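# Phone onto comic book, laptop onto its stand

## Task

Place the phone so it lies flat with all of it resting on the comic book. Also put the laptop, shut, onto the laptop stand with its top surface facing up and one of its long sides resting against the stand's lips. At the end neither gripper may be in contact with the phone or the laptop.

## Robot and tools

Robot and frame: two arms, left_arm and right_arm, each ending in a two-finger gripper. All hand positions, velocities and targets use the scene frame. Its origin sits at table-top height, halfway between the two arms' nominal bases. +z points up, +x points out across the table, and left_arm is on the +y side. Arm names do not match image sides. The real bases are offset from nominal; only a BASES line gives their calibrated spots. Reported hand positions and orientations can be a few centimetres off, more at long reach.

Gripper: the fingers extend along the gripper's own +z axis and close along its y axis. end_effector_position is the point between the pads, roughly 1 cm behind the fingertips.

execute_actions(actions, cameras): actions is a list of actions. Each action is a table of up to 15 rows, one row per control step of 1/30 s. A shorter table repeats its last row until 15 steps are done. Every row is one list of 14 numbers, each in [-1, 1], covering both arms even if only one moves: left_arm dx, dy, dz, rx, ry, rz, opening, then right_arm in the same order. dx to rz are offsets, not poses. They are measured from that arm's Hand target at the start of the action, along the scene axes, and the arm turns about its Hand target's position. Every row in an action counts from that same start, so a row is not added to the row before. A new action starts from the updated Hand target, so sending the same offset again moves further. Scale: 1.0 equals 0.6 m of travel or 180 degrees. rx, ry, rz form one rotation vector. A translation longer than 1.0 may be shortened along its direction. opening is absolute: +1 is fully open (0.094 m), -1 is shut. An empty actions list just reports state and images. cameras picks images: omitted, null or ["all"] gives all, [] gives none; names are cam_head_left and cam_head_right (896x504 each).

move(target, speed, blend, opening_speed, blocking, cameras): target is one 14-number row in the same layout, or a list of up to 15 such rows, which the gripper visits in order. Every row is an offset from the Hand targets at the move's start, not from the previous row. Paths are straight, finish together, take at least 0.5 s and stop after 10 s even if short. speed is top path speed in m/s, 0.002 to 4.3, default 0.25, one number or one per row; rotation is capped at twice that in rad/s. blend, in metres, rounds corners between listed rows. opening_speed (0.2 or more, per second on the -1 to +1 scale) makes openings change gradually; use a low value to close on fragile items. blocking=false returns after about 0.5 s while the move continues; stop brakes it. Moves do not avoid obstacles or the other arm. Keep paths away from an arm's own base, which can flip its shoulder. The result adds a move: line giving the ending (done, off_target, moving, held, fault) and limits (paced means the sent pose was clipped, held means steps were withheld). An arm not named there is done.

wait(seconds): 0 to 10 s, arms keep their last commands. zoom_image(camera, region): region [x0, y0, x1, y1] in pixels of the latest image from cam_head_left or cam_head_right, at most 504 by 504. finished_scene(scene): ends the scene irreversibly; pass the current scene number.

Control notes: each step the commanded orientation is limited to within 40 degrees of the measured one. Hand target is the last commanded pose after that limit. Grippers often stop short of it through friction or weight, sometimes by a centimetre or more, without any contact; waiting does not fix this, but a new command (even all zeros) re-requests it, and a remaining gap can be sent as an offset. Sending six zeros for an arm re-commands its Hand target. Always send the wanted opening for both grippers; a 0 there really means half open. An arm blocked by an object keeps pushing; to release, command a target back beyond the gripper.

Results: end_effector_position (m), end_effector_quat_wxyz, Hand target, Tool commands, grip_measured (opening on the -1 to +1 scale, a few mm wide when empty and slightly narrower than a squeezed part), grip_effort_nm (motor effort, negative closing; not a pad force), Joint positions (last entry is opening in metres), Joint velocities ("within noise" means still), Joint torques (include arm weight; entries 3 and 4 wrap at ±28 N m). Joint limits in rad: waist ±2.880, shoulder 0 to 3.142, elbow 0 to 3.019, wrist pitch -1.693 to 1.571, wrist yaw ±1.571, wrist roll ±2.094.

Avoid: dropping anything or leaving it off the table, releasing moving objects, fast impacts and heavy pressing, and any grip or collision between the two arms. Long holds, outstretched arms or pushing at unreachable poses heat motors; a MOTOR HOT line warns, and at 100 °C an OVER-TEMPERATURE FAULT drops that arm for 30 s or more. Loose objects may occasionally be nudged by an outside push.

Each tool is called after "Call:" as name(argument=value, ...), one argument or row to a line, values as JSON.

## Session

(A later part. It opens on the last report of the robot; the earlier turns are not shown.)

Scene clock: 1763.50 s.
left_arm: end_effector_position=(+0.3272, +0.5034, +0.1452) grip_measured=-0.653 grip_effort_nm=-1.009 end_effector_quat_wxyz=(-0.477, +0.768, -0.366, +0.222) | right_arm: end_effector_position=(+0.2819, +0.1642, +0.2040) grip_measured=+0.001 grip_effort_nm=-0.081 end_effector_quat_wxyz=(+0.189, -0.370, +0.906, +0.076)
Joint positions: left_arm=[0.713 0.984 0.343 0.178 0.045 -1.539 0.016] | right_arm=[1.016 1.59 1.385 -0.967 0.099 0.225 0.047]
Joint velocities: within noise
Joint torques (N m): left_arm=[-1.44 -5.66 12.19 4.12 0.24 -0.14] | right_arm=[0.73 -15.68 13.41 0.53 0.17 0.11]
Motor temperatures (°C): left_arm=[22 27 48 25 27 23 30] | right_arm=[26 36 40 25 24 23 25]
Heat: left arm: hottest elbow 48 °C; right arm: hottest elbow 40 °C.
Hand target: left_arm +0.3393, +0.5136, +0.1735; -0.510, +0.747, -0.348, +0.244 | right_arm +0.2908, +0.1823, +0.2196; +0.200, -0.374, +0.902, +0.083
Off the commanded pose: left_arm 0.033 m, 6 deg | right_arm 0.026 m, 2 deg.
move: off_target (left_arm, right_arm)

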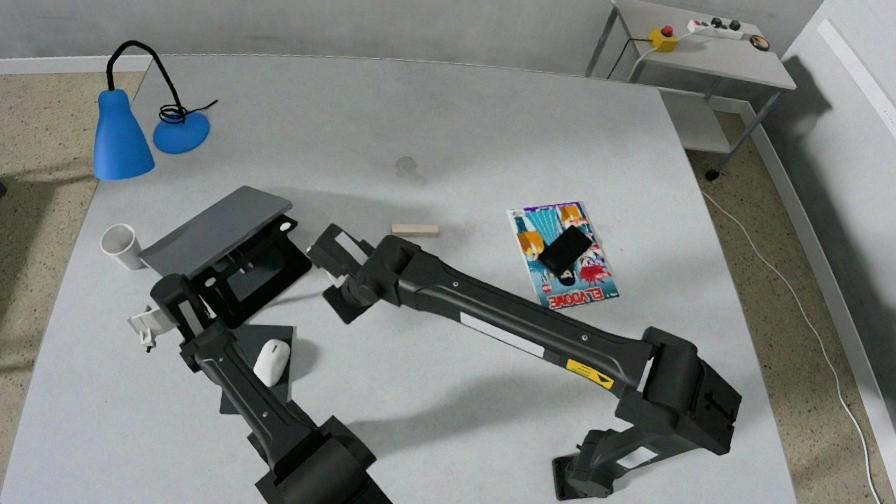

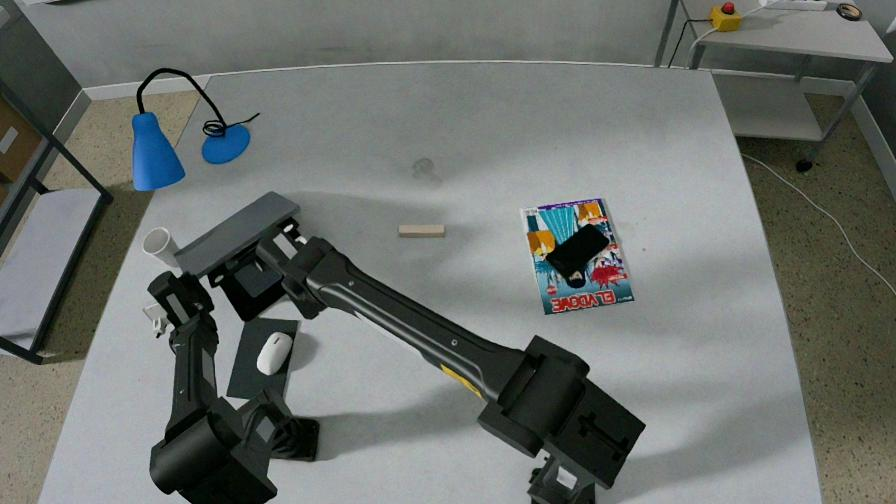

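Call:
move(
  target=[0,0,0,0,0,0,-0.95,0.0,0.0,-0.2,0,0,0,0.0],
  speed=0.2,
)

Call:
zoom_image(
  camera="cam_head_left",
  region=[210, 200, 410, 360],
)

Call:
zoom_image(
  camera="cam_head_right",
  region=[210, 200, 410, 360],
)

Scene clock: 1776.43 s.
left_arm: end_effector_position=(+0.3272, +0.5034, +0.1452) grip_measured=-0.653 grip_effort_nm=-1.009 end_effector_quat_wxyz=(-0.477, +0.768, -0.366, +0.222) | right_arm: end_effector_position=(+0.2915, +0.1799, +0.1076) grip_measured=+0.001 grip_effort_nm=-0.081 end_effector_quat_wxyz=(+0.201, -0.369, +0.904, +0.085)
Joint positions: left_arm=[0.713 0.984 0.343 0.178 0.045 -1.539 0.016] | right_arm=[1.016 1.702 1.251 -0.691 0.099 0.224 0.047]
Joint velocities: within noise
Joint torques (N m): left_arm=[-1.61 -5.66 12.18 4.22 0.23 -0.14] | right_arm=[0.73 -17.55 7.86 1.31 0.16 0.09]
Motor temperatures (°C): left_arm=[22 27 48 25 27 23 30] | right_arm=[26 36 44 25 24 23 25]
Heat: left arm: hottest elbow 48 °C; right arm: hottest elbow 44 °C.
Hand target: left_arm +0.3393, +0.5136, +0.1735; -0.510, +0.747, -0.348, +0.244 | right_arm +0.2908, +0.1823, +0.0995; +0.200, -0.374, +0.902, +0.083
Off the commanded pose: left_arm 0.032 m, 6 deg | right_arm 0.008 m, 1 deg.
move: off_target (left_arm)

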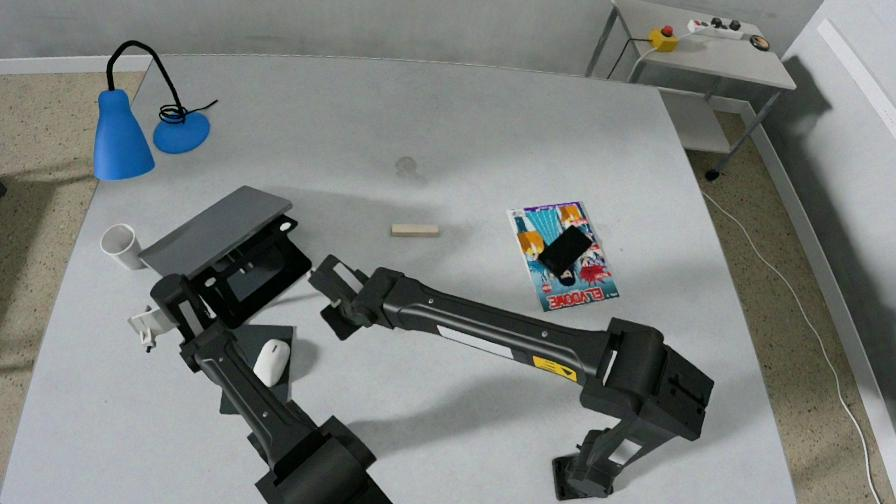

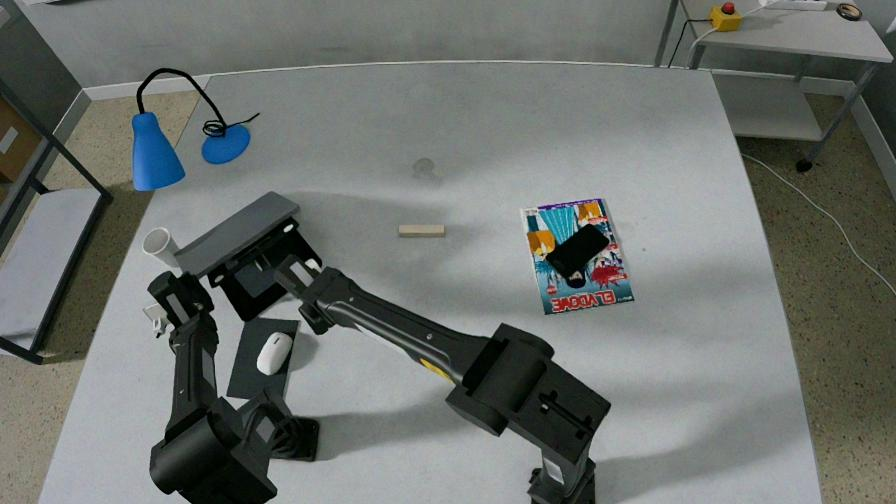

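Scaled by 2.520.

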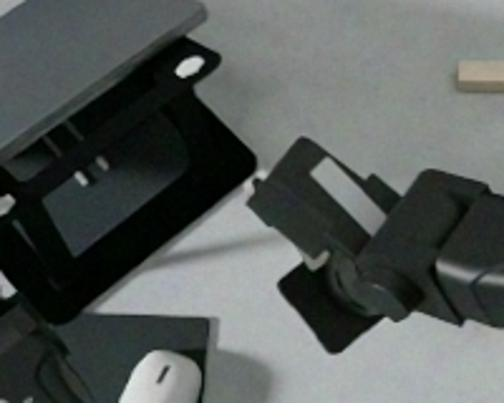

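Scaled by 2.520.

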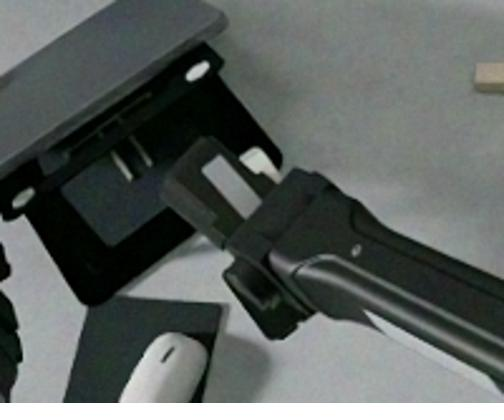

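Call:
move(
  target=[
    [0,0,0,0,0,0,-0.95,0.04,0.15,0,0,0,0,0.0],
    [0,0,0,0,0,0,-0.95,0.046,0.15,-0.13,0,0,0,0.0],
  ],
  speed=[0.15,0.1],
)

Call:
zoom_image(
  camera="cam_head_left",
  region=[210, 200, 410, 360],
)

Call:
zoom_image(
  camera="cam_head_right",
  region=[210, 200, 410, 360],
)

Scene clock: 1785.57 s.
left_arm: end_effector_position=(+0.3272, +0.5034, +0.1452) grip_measured=-0.653 grip_effort_nm=-1.009 end_effector_quat_wxyz=(-0.477, +0.768, -0.366, +0.222) | right_arm: end_effector_position=(+0.3196, +0.2689, +0.0380) grip_measured=+0.001 grip_effort_nm=-0.081 end_effector_quat_wxyz=(+0.205, -0.373, +0.901, +0.086)
Joint positions: left_arm=[0.713 0.984 0.343 0.178 0.045 -1.539 0.016] | right_arm=[1.053 1.994 1.481 -0.624 0.116 0.247 0.047]
Joint velocities: within noise
Joint torques (N m): left_arm=[-1.38 -6.36 12.19 4.12 0.24 -0.14] | right_arm=[0.73 -20.66 8.14 1.28 0.13 0.19]
Motor temperatures (°C): left_arm=[22 27 48 25 27 23 30] | right_arm=[26 37 43 25 24 23 25]
Heat: left arm: hottest elbow 48 °C; right arm: hottest elbow 43 °C.
Hand target: left_arm +0.3393, +0.5136, +0.1735; -0.510, +0.747, -0.348, +0.244 | right_arm +0.3183, +0.2725, +0.0218; +0.200, -0.374, +0.902, +0.083
Off the commanded pose: left_arm 0.032 m, 6 deg | right_arm 0.017 m, 1 deg.
move: off_target (left_arm, right_arm)

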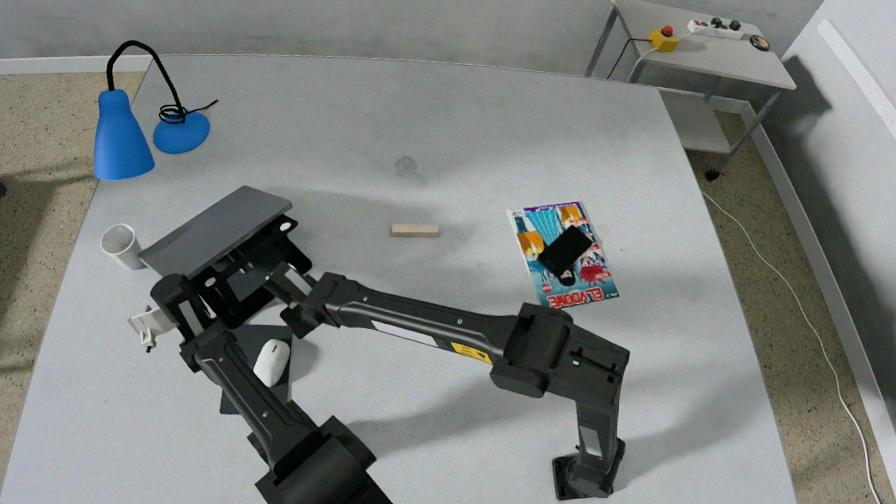

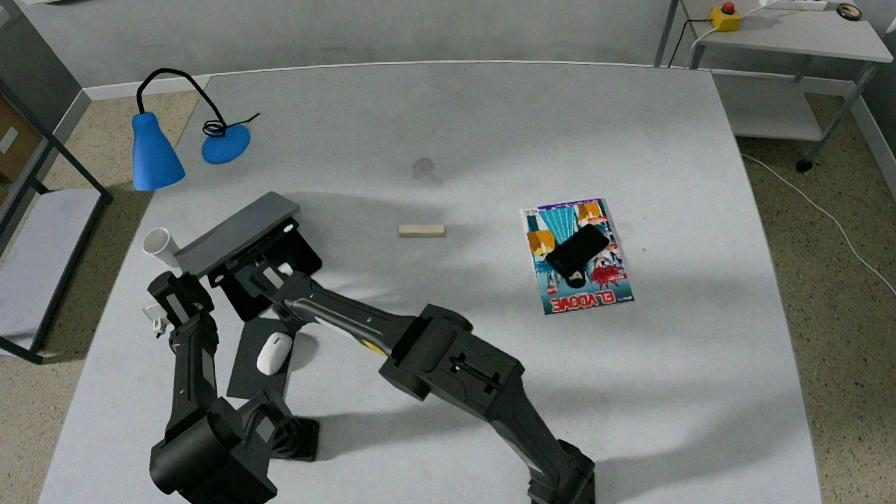

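Scaled by 2.520.

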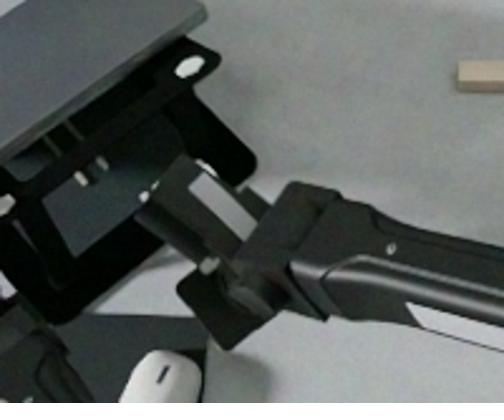

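Scaled by 2.520.

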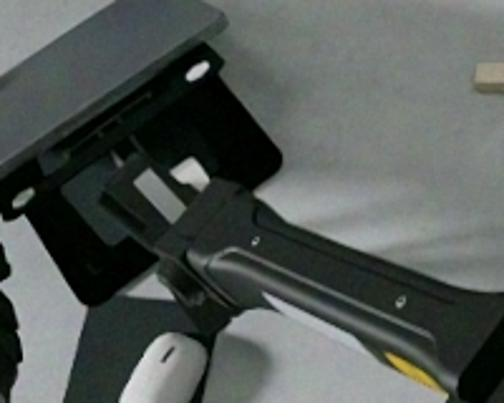

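Call:
move(
  target=[
    [0,0,0,0,0,0,-0.95,0.0,0.0,-0.03,0,0,0,0.0],
    [0,0,0,0,0,0,-0.95,0.075,0.08,-0.03,0,0,0,0.0],
  ],
  speed=[0.06,0.08],
)

Call:
zoom_image(
  camera="cam_head_left",
  region=[130, 170, 370, 350],
)

Call:
zoom_image(
  camera="cam_head_right",
  region=[130, 170, 370, 350],
)

Scene clock: 1799.27 s.
left_arm: end_effector_position=(+0.3272, +0.5034, +0.1452) grip_measured=-0.653 grip_effort_nm=-1.009 end_effector_quat_wxyz=(-0.477, +0.768, -0.366, +0.222) | right_arm: end_effector_position=(+0.3486, +0.3149, +0.0210) grip_measured=+0.001 grip_effort_nm=-0.061 end_effector_quat_wxyz=(+0.206, -0.375, +0.899, +0.090)
Joint positions: left_arm=[0.713 0.984 0.343 0.178 0.045 -1.539 0.016] | right_arm=[1.047 2.139 1.676 -0.667 0.106 0.238 0.047]
Joint velocities: within noise
Joint torques (N m): left_arm=[-1.73 -5.95 12.21 4.19 0.25 -0.12] | right_arm=[-0.56 -21.3 11.69 0.43 0.12 0.08]
Motor temperatures (°C): left_arm=[22 27 48 25 27 23 30] | right_arm=[26 37 43 25 24 23 25]
Heat: left arm: hottest elbow 48 °C; right arm: hottest elbow 43 °C.
Hand target: left_arm +0.3393, +0.5136, +0.1735; -0.510, +0.747, -0.348, +0.244 | right_arm +0.3632, +0.3204, +0.0035; +0.200, -0.374, +0.902, +0.083
Off the commanded pose: left_arm 0.032 m, 6 deg | right_arm 0.023 m, 1 deg.
move: off_target (left_arm, right_arm)

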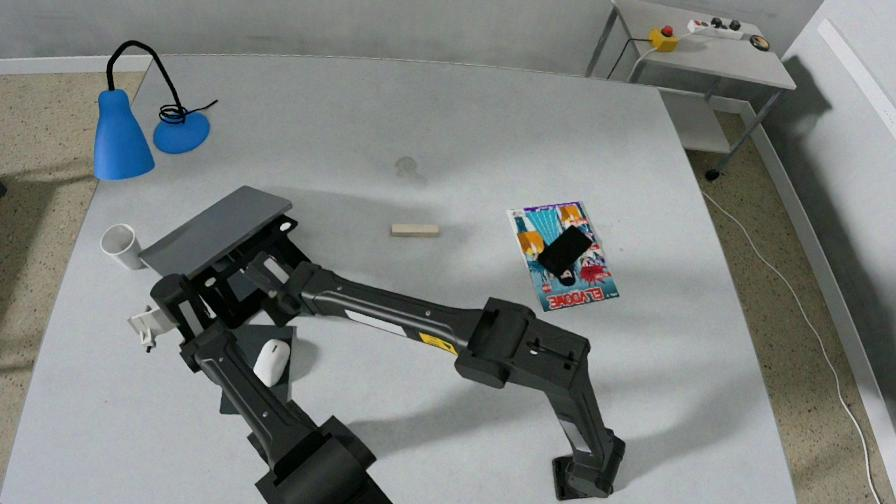

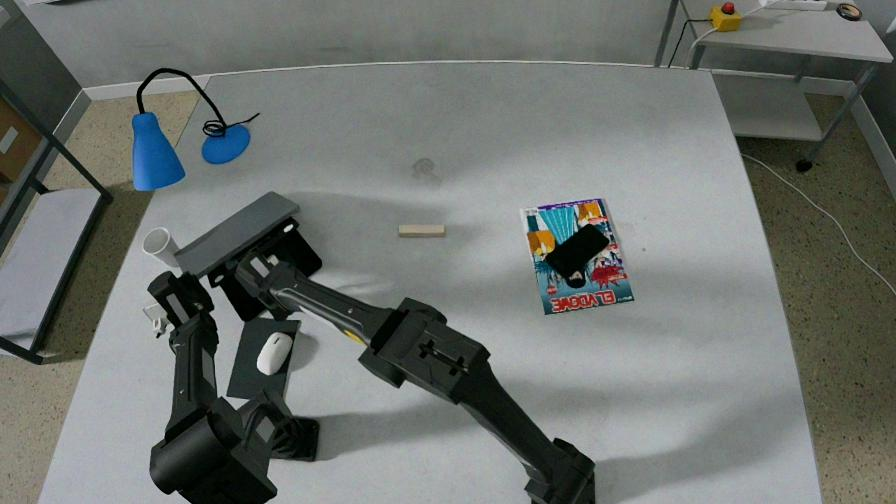

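Scaled by 2.100.

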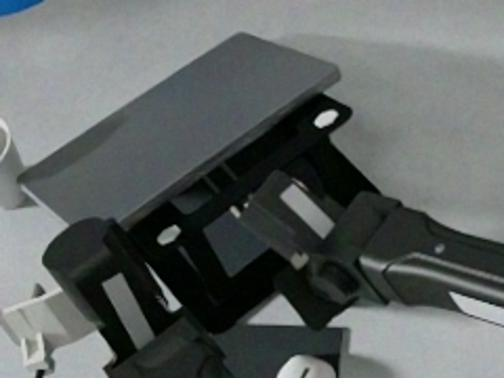

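Scaled by 2.100.

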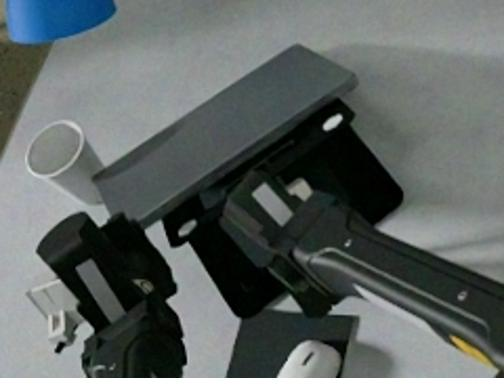

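Call:
move(
  target=[0,0,0,0,0,0,-0.95,0.075,0.085,0.0,0,0,0,0.0],
  speed=0.06,
)

Call:
zoom_image(
  camera="cam_head_left",
  region=[130, 150, 370, 330],
)

Call:
zoom_image(
  camera="cam_head_right",
  region=[130, 150, 370, 330],
)

Scene clock: 1805.20 s.
left_arm: end_effector_position=(+0.3305, +0.5064, +0.1455) grip_measured=-0.653 grip_effort_nm=-1.009 end_effector_quat_wxyz=(-0.482, +0.767, -0.356, +0.229) | right_arm: end_effector_position=(+0.3739, +0.3587, +0.0233) grip_measured=+0.001 grip_effort_nm=-0.061 end_effector_quat_wxyz=(+0.192, -0.394, +0.895, +0.080)
Joint positions: left_arm=[0.713 1.005 0.343 0.216 0.046 -1.558 0.016] | right_arm=[1.045 2.285 1.954 -0.83 0.097 0.2 0.047]
Joint velocities: within noise
Joint torques (N m): left_arm=[-1.2 -7.36 12.25 3.04 0.16 0.01] | right_arm=[-1.67 -21.48 14.87 1.2 0.17 0.28]
Motor temperatures (°C): left_arm=[22 27 48 25 27 23 30] | right_arm=[26 37 44 25 24 23 25]
Heat: left arm: hottest elbow 48 °C; right arm: hottest elbow 44 °C.
Hand target: left_arm +0.3392, +0.5136, +0.1734; -0.510, +0.747, -0.348, +0.244 | right_arm +0.4084, +0.3713, +0.0037; +0.200, -0.374, +0.902, +0.083
Off the commanded pose: left_arm 0.030 m, 4 deg | right_arm 0.042 m, 3 deg.
move: off_target (left_arm, right_arm)

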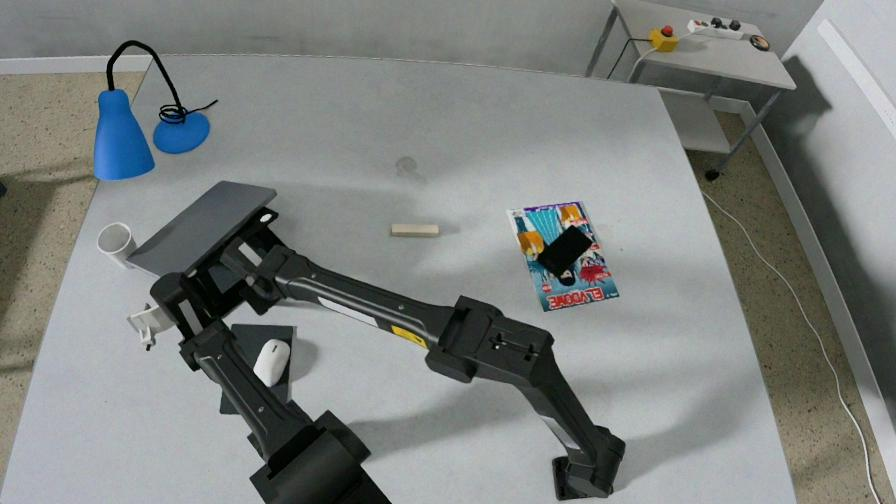

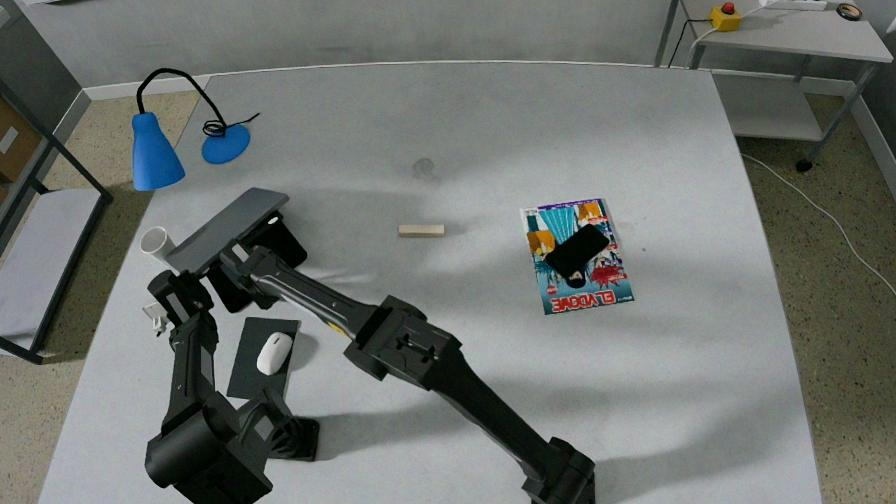

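Scaled by 2.100.

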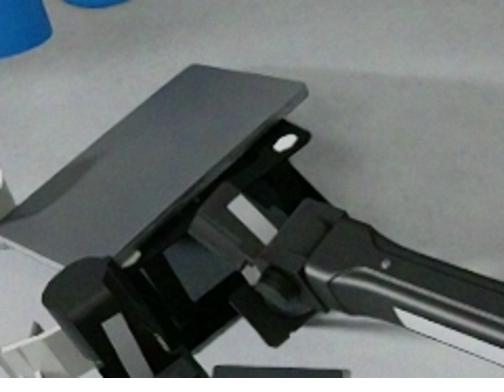

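Scaled by 2.100.

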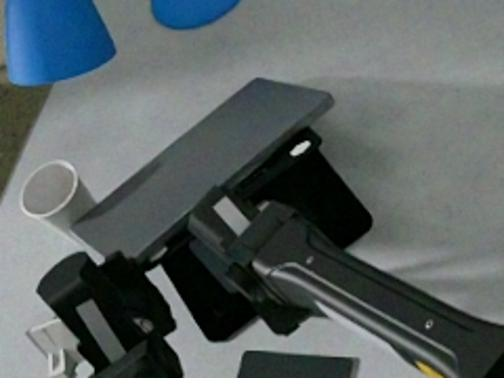

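Call:
move(
  target=[-0.055,-0.05,0.015,0,0,0,-0.95,0.0,0.0,0.0,0,0,0,0.0],
  speed=0.06,
)

Call:
zoom_image(
  camera="cam_head_left",
  region=[130, 150, 370, 330],
)

Call:
zoom_image(
  camera="cam_head_right",
  region=[130, 150, 370, 330],
)

Scene clock: 1814.60 s.
left_arm: end_effector_position=(+0.3076, +0.4854, +0.1641) grip_measured=-0.653 grip_effort_nm=-1.009 end_effector_quat_wxyz=(-0.491, +0.761, -0.354, +0.233) | right_arm: end_effector_position=(+0.3741, +0.3592, +0.0233) grip_measured=+0.001 grip_effort_nm=-0.061 end_effector_quat_wxyz=(+0.192, -0.395, +0.895, +0.080)
Joint positions: left_arm=[0.713 0.814 0.301 0.091 0.045 -1.558 0.016] | right_arm=[1.045 2.287 1.958 -0.834 0.097 0.199 0.047]
Joint velocities: within noise
Joint torques (N m): left_arm=[-0.85 -8.41 10.74 2.11 0.21 0.07] | right_arm=[-1.67 -21.6 14.71 1.18 0.18 0.29]
Motor temperatures (°C): left_arm=[22 27 47 25 27 23 30] | right_arm=[26 37 45 25 24 23 25]
Heat: left arm: hottest elbow 47 °C; right arm: hottest elbow 45 °C.
Hand target: left_arm +0.3063, +0.4837, +0.1825; -0.510, +0.747, -0.348, +0.244 | right_arm +0.4084, +0.3714, +0.0037; +0.200, -0.374, +0.902, +0.083
Off the commanded pose: left_arm 0.018 m, 3 deg | right_arm 0.041 m, 3 deg.
move: off_target (left_arm, right_arm)

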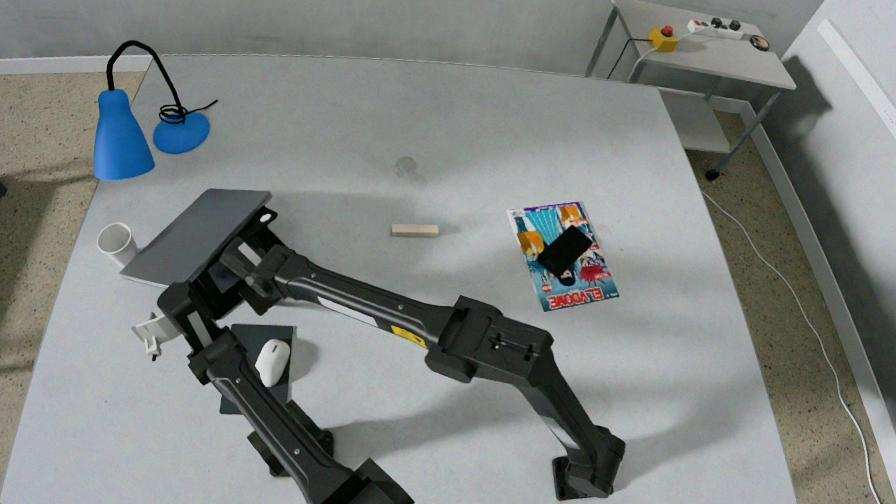

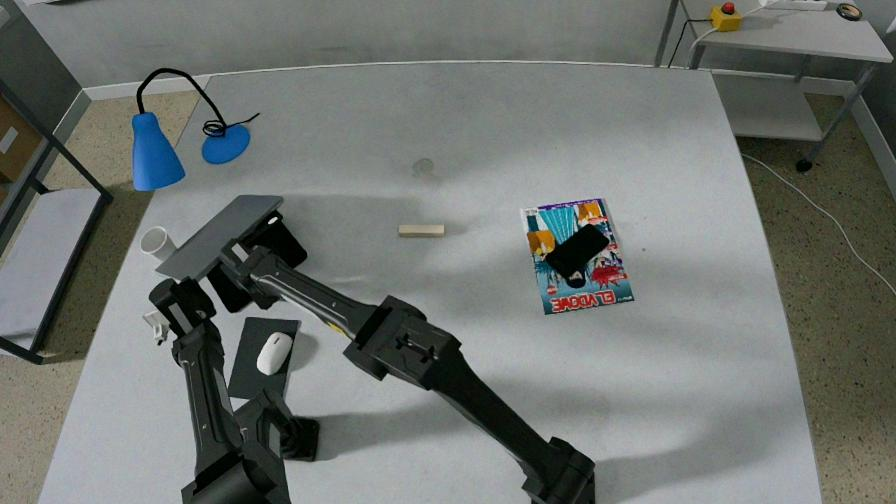

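Scaled by 2.100.

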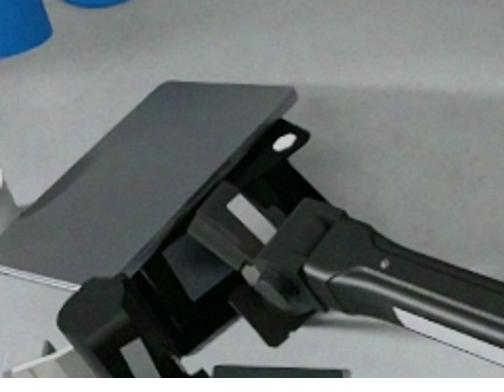

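Scaled by 2.100.

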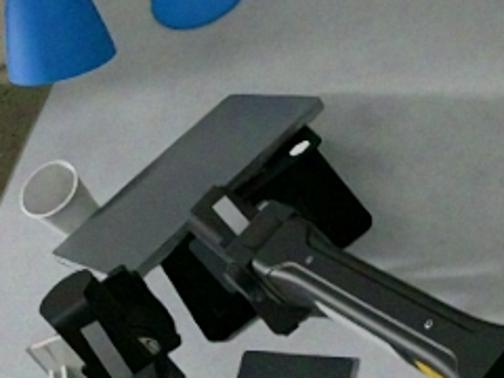

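Call:
move(
  target=[
    [0,0,-0.07,0,0,0,-0.95,0.0,0.0,0.0,0,0,0,0.0],
    [0,0,-0.07,0,0,0,-0.2,0.0,0.0,0.0,0,0,0,0.0],
  ],
  speed=0.05,
  opening_speed=0.4,
)

Call:
zoom_image(
  camera="cam_head_left",
  region=[110, 150, 350, 330],
)

Call:
zoom_image(
  camera="cam_head_right",
  region=[130, 150, 370, 330],
)

Scene clock: 1839.20 s.
left_arm: end_effector_position=(+0.3093, +0.4861, +0.1511) grip_measured=-0.203 grip_effort_nm=0.120 end_effector_quat_wxyz=(-0.518, +0.743, -0.345, +0.247) | right_arm: end_effector_position=(+0.3756, +0.3620, +0.0232) grip_measured=+0.001 grip_effort_nm=-0.061 end_effector_quat_wxyz=(+0.193, -0.396, +0.894, +0.081)
Joint positions: left_arm=[0.713 0.886 0.235 0.301 0.048 -1.564 0.037] | right_arm=[1.045 2.294 1.971 -0.836 0.096 0.197 0.047]
Joint velocities: within noise
Joint torques (N m): left_arm=[-1.44 -3.31 8.62 2.09 0.06 0.1] | right_arm=[-1.61 -22.07 14.09 1.17 0.2 0.31]
Motor temperatures (°C): left_arm=[22 27 44 24 27 23 30] | right_arm=[26 40 48 25 24 23 25]
Heat: left arm: hottest elbow 44 °C; right arm: hottest elbow 48 °C.
Hand target: left_arm +0.3063, +0.4837, +0.1406; -0.511, +0.747, -0.348, +0.244 | right_arm +0.4084, +0.3713, +0.0036; +0.200, -0.374, +0.902, +0.083
Off the commanded pose: left_arm 0.011 m, 1 deg | right_arm 0.039 m, 3 deg.
move: off_target (left_arm, right_arm); target 2's new opening was sent with left_arm's hand 0.018 m and 1 deg from that target

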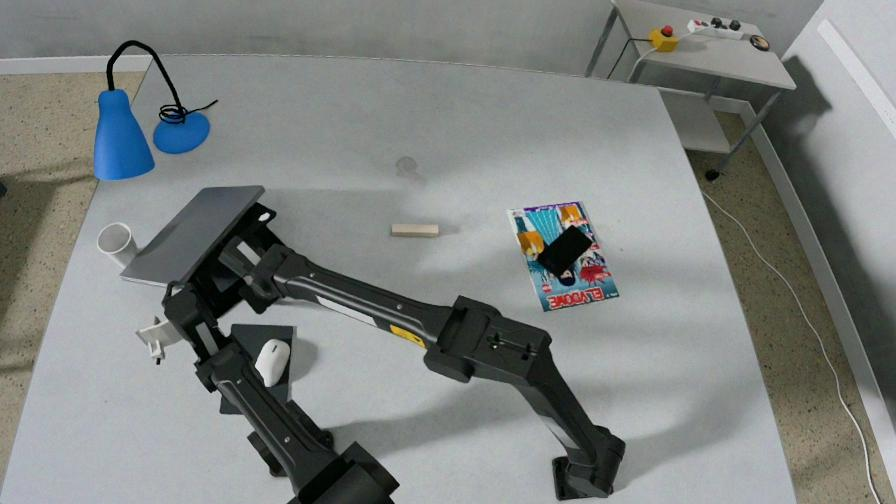

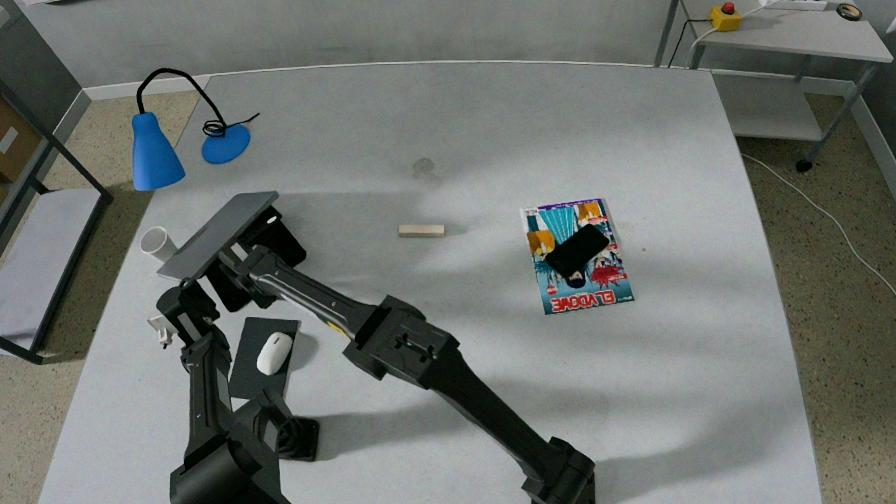

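Scaled by 2.100.

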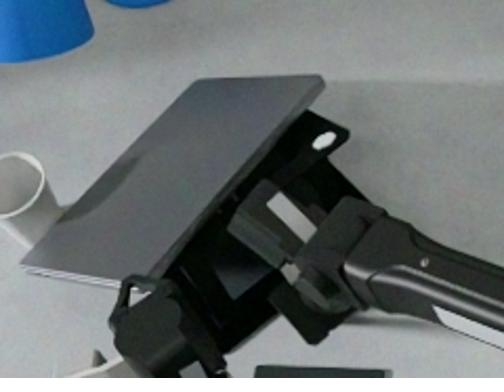

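Scaled by 2.100.

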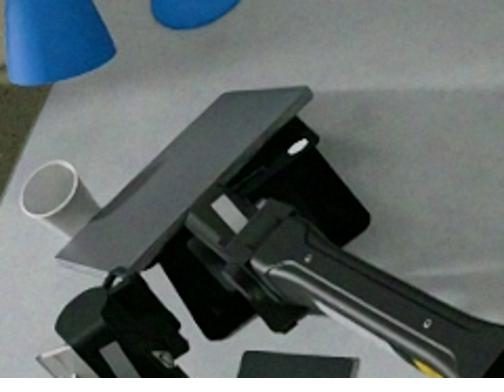

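Call:
move(
  target=[
    [-0.10,-0.09,0.08,0,0,0,-0.2,-0.05,-0.05,0.02,0,0,0,0.0],
    [-0.10,-0.16,0.18,0,0,0,0.2,0.05,-0.14,0.02,0,0,0,0.0],
  ],
  speed=[0.1,0.12],
)

Call:
zoom_image(
  camera="cam_head_left",
  region=[110, 150, 350, 330],
)

Call:
zoom_image(
  camera="cam_head_right",
  region=[130, 150, 370, 330],
)

Scene clock: 1846.13 s.
left_arm: end_effector_position=(+0.2425, +0.3903, +0.2002) grip_measured=+0.197 grip_effort_nm=0.129 end_effector_quat_wxyz=(-0.487, +0.765, -0.360, +0.219) | right_arm: end_effector_position=(+0.4371, +0.2962, +0.0222) grip_measured=+0.001 grip_effort_nm=-0.066 end_effector_quat_wxyz=(+0.204, -0.373, +0.901, +0.087)
Joint positions: left_arm=[0.438 0.165 0.289 -0.58 -0.217 -1.66 0.056] | right_arm=[0.923 2.223 1.831 -0.735 0.056 0.131 0.047]
Joint velocities: within noise
Joint torques (N m): left_arm=[-2.32 0.38 19.32 1.42 -0.25 0.04] | right_arm=[-0.09 -27.4 6.67 1.14 0.1 0.07]
Motor temperatures (°C): left_arm=[22 27 45 24 27 23 29] | right_arm=[26 40 49 25 24 23 25]
Heat: left arm: hottest elbow 45 °C; right arm: hottest elbow 49 °C.
Hand target: left_arm +0.2463, +0.3877, +0.2486; -0.511, +0.747, -0.348, +0.244 | right_arm +0.4384, +0.2874, +0.0156; +0.200, -0.374, +0.902, +0.083
Off the commanded pose: left_arm 0.049 m, 5 deg | right_arm 0.011 m, 1 deg.
move: off_target (left_arm, right_arm); target 2's new opening was sent with left_arm's hand 0.048 m and 5 deg from that target

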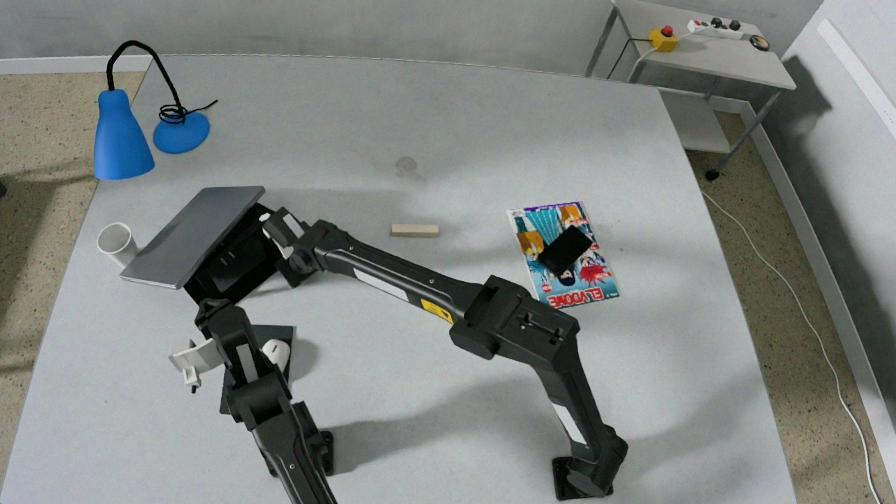

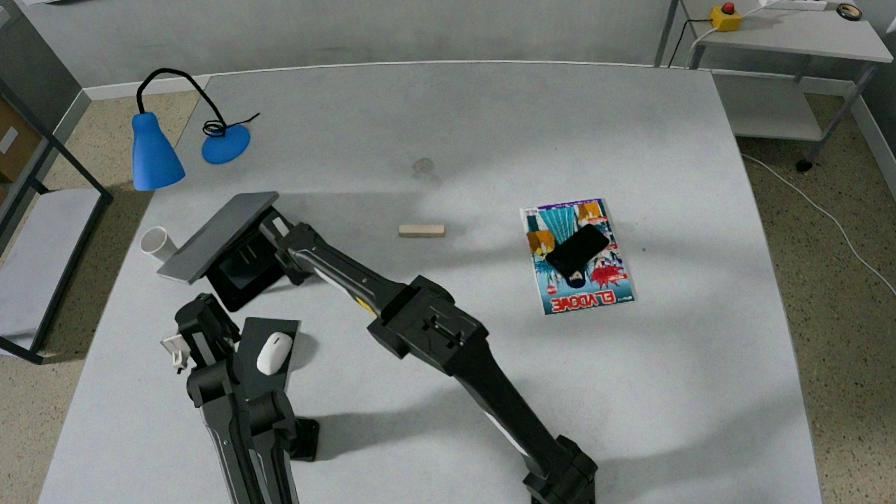

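Scaled by 2.100.

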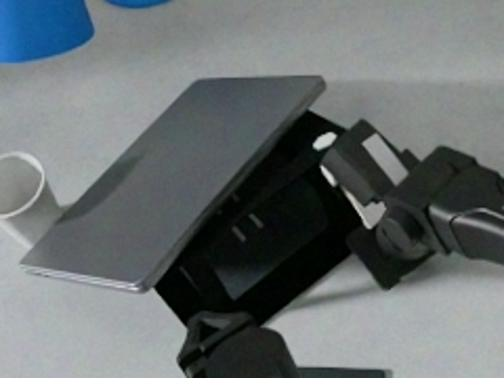

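Scaled by 2.100.

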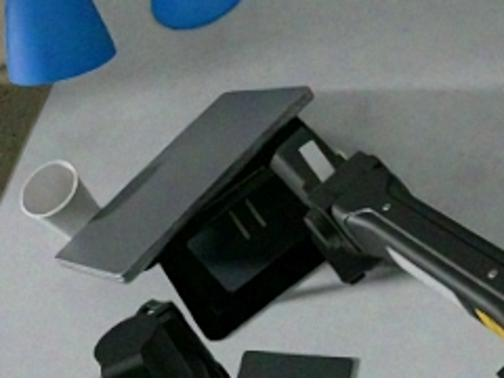

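Call:
move(
  target=[
    [0.04,0.09,-0.05,0,0,0.055,0.2,0.025,0.03,0.0,0,0,0,0.0],
    [0.121,0.182,-0.118,0,0,0.055,0.2,0.05,0.06,0.0,0,0,0,0.0],
  ],
  speed=[0.15,0.06],
)

Call:
zoom_image(
  camera="cam_head_left",
  region=[110, 150, 350, 330],
)

Call:
zoom_image(
  camera="cam_head_right",
  region=[130, 150, 370, 330],
)

Scene clock: 1861.60 s.
left_arm: end_effector_position=(+0.3096, +0.4837, +0.1554) grip_measured=+0.198 grip_effort_nm=0.129 end_effector_quat_wxyz=(-0.510, +0.786, -0.292, +0.192) | right_arm: end_effector_position=(+0.4461, +0.3047, +0.0239) grip_measured=+0.001 grip_effort_nm=-0.061 end_effector_quat_wxyz=(+0.185, -0.381, +0.903, +0.074)
Joint positions: left_arm=[0.582 0.854 0.289 0.137 -0.223 -1.676 0.056] | right_arm=[0.92 2.279 1.95 -0.845 0.056 0.116 0.047]
Joint velocities: within noise
Joint torques (N m): left_arm=[-0.32 -3.14 14.08 2.61 0.02 0.16] | right_arm=[-0.26 -23 14.3 1.4 0.07 0.18]
Motor temperatures (°C): left_arm=[22 26 46 24 27 23 29] | right_arm=[26 42 47 25 24 23 25]
Heat: left arm: hottest elbow 46 °C; right arm: hottest elbow 47 °C.
Hand target: left_arm +0.3189, +0.4968, +0.1776; -0.530, +0.775, -0.282, +0.199 | right_arm +0.4684, +0.3234, +0.0158; +0.201, -0.374, +0.902, +0.083
Off the commanded pose: left_arm 0.028 m, 3 deg | right_arm 0.030 m, 2 deg.
move: off_target (left_arm, right_arm)

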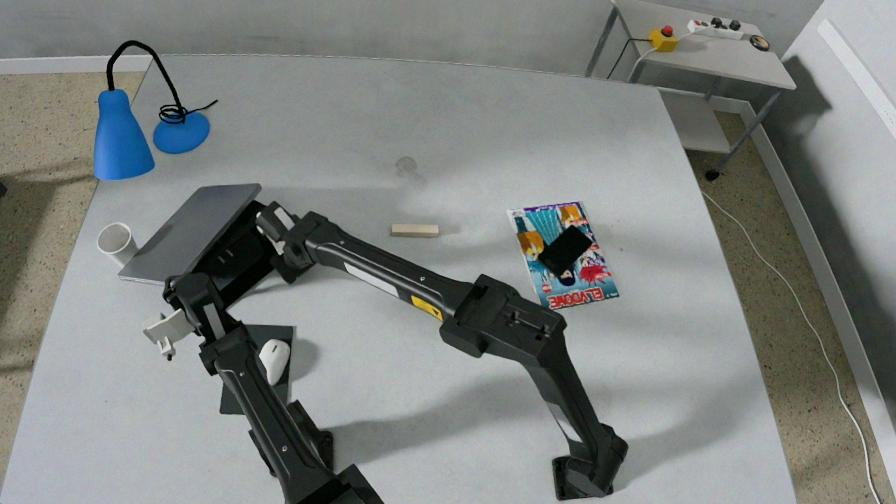

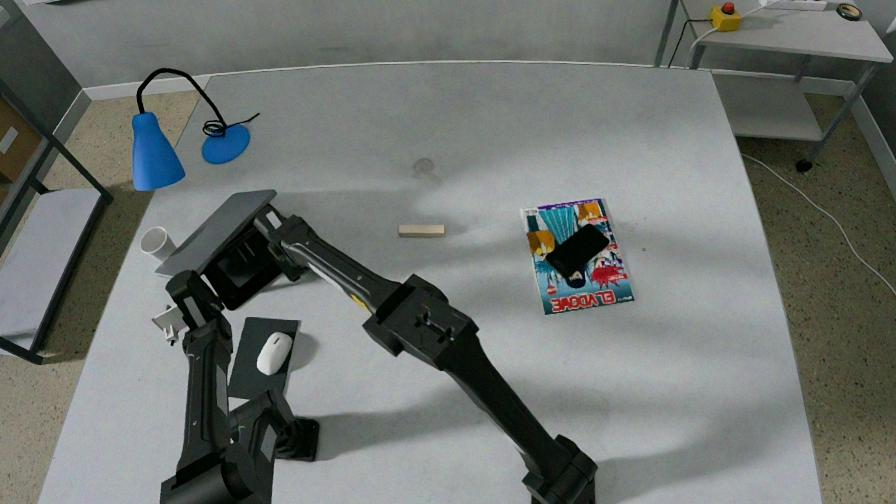

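Scaled by 2.100.

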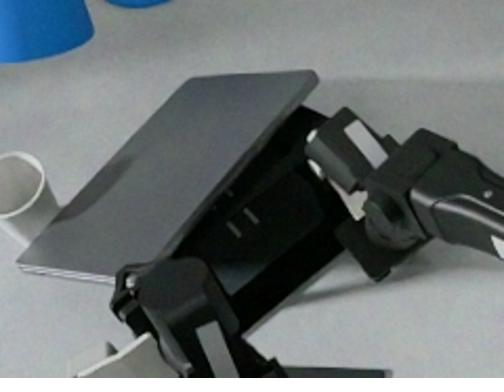

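Scaled by 2.100.

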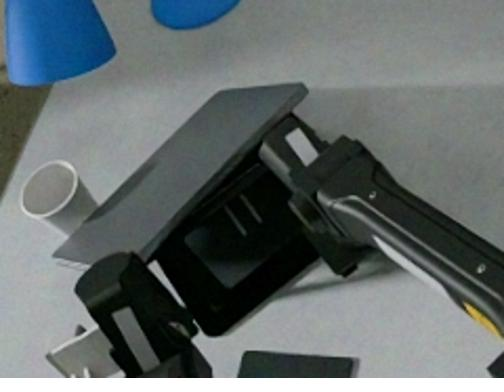

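Call:
move(
  target=[
    [0,0,0,0,0,0,-0.95,0.0,0.0,0.0,0,0,0,0.0],
    [-0.065,-0.07,0.03,0,0,0.05,-0.95,0.0,0.0,0.0,0,0,0,0.0],
  ],
  speed=[0.06,0.06],
  opening_speed=0.6,
)

Call:
zoom_image(
  camera="cam_head_left",
  region=[110, 150, 350, 330],
)

Call:
zoom_image(
  camera="cam_head_right",
  region=[130, 150, 370, 330],
)

Scene clock: 1869.57 s.
left_arm: end_effector_position=(+0.2772, +0.4564, +0.1722) grip_measured=-0.713 grip_effort_nm=-1.009 end_effector_quat_wxyz=(-0.524, +0.807, -0.236, +0.137) | right_arm: end_effector_position=(+0.4485, +0.3080, +0.0240) grip_measured=+0.001 grip_effort_nm=-0.066 end_effector_quat_wxyz=(+0.187, -0.382, +0.902, +0.075)
Joint positions: left_arm=[0.42 0.651 0.288 -0.134 -0.524 -1.807 0.013] | right_arm=[0.92 2.288 1.965 -0.845 0.056 0.112 0.047]
Joint velocities: within noise
Joint torques (N m): left_arm=[-2.08 -5.66 12.81 2 -0.8 0.01] | right_arm=[-0.26 -23.59 13.56 1.32 0.07 0.21]
Motor temperatures (°C): left_arm=[22 26 46 24 27 23 29] | right_arm=[26 42 50 25 24 23 25]
Heat: left arm: hottest elbow 46 °C; right arm: hottest elbow 50 °C.
Hand target: left_arm +0.2799, +0.4548, +0.1956; -0.544, +0.794, -0.221, +0.157 | right_arm +0.4684, +0.3234, +0.0158; +0.201, -0.374, +0.902, +0.083
Off the commanded pose: left_arm 0.024 m, 4 deg | right_arm 0.026 m, 2 deg.
move: off_target (left_arm, right_arm)

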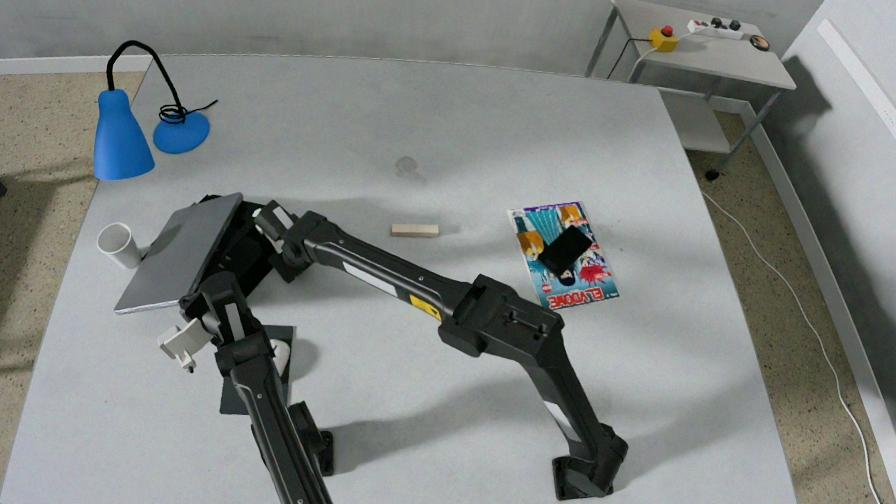

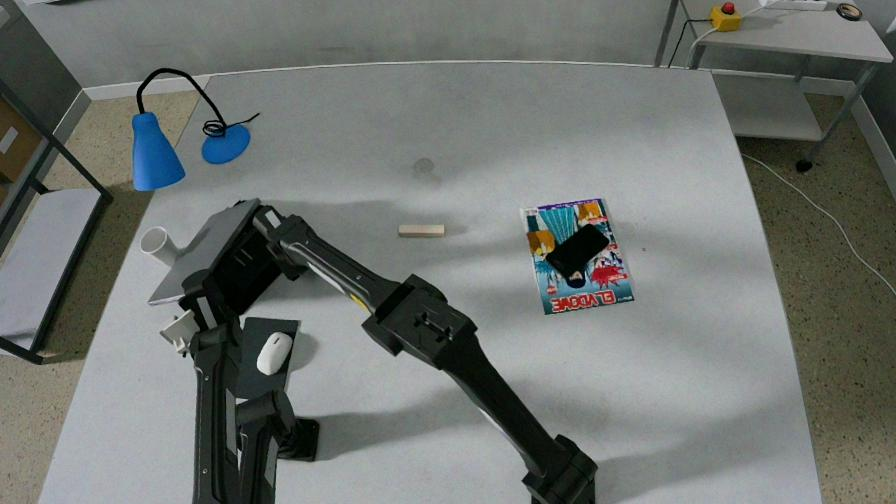

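Scaled by 2.100.

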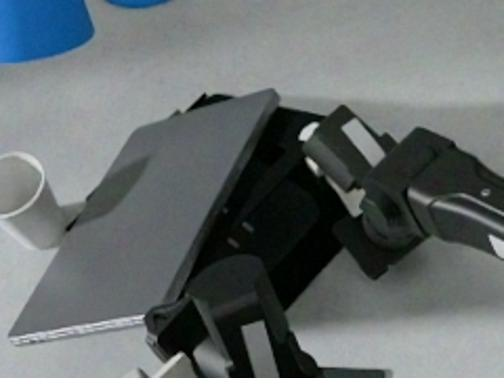

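Scaled by 2.100.

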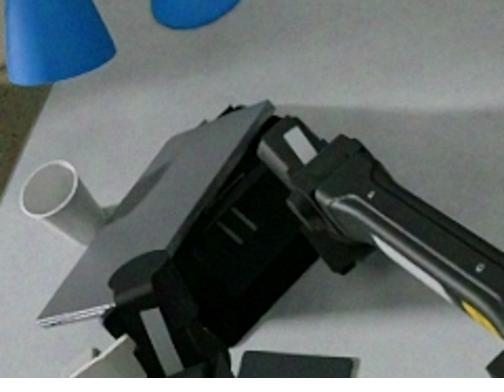

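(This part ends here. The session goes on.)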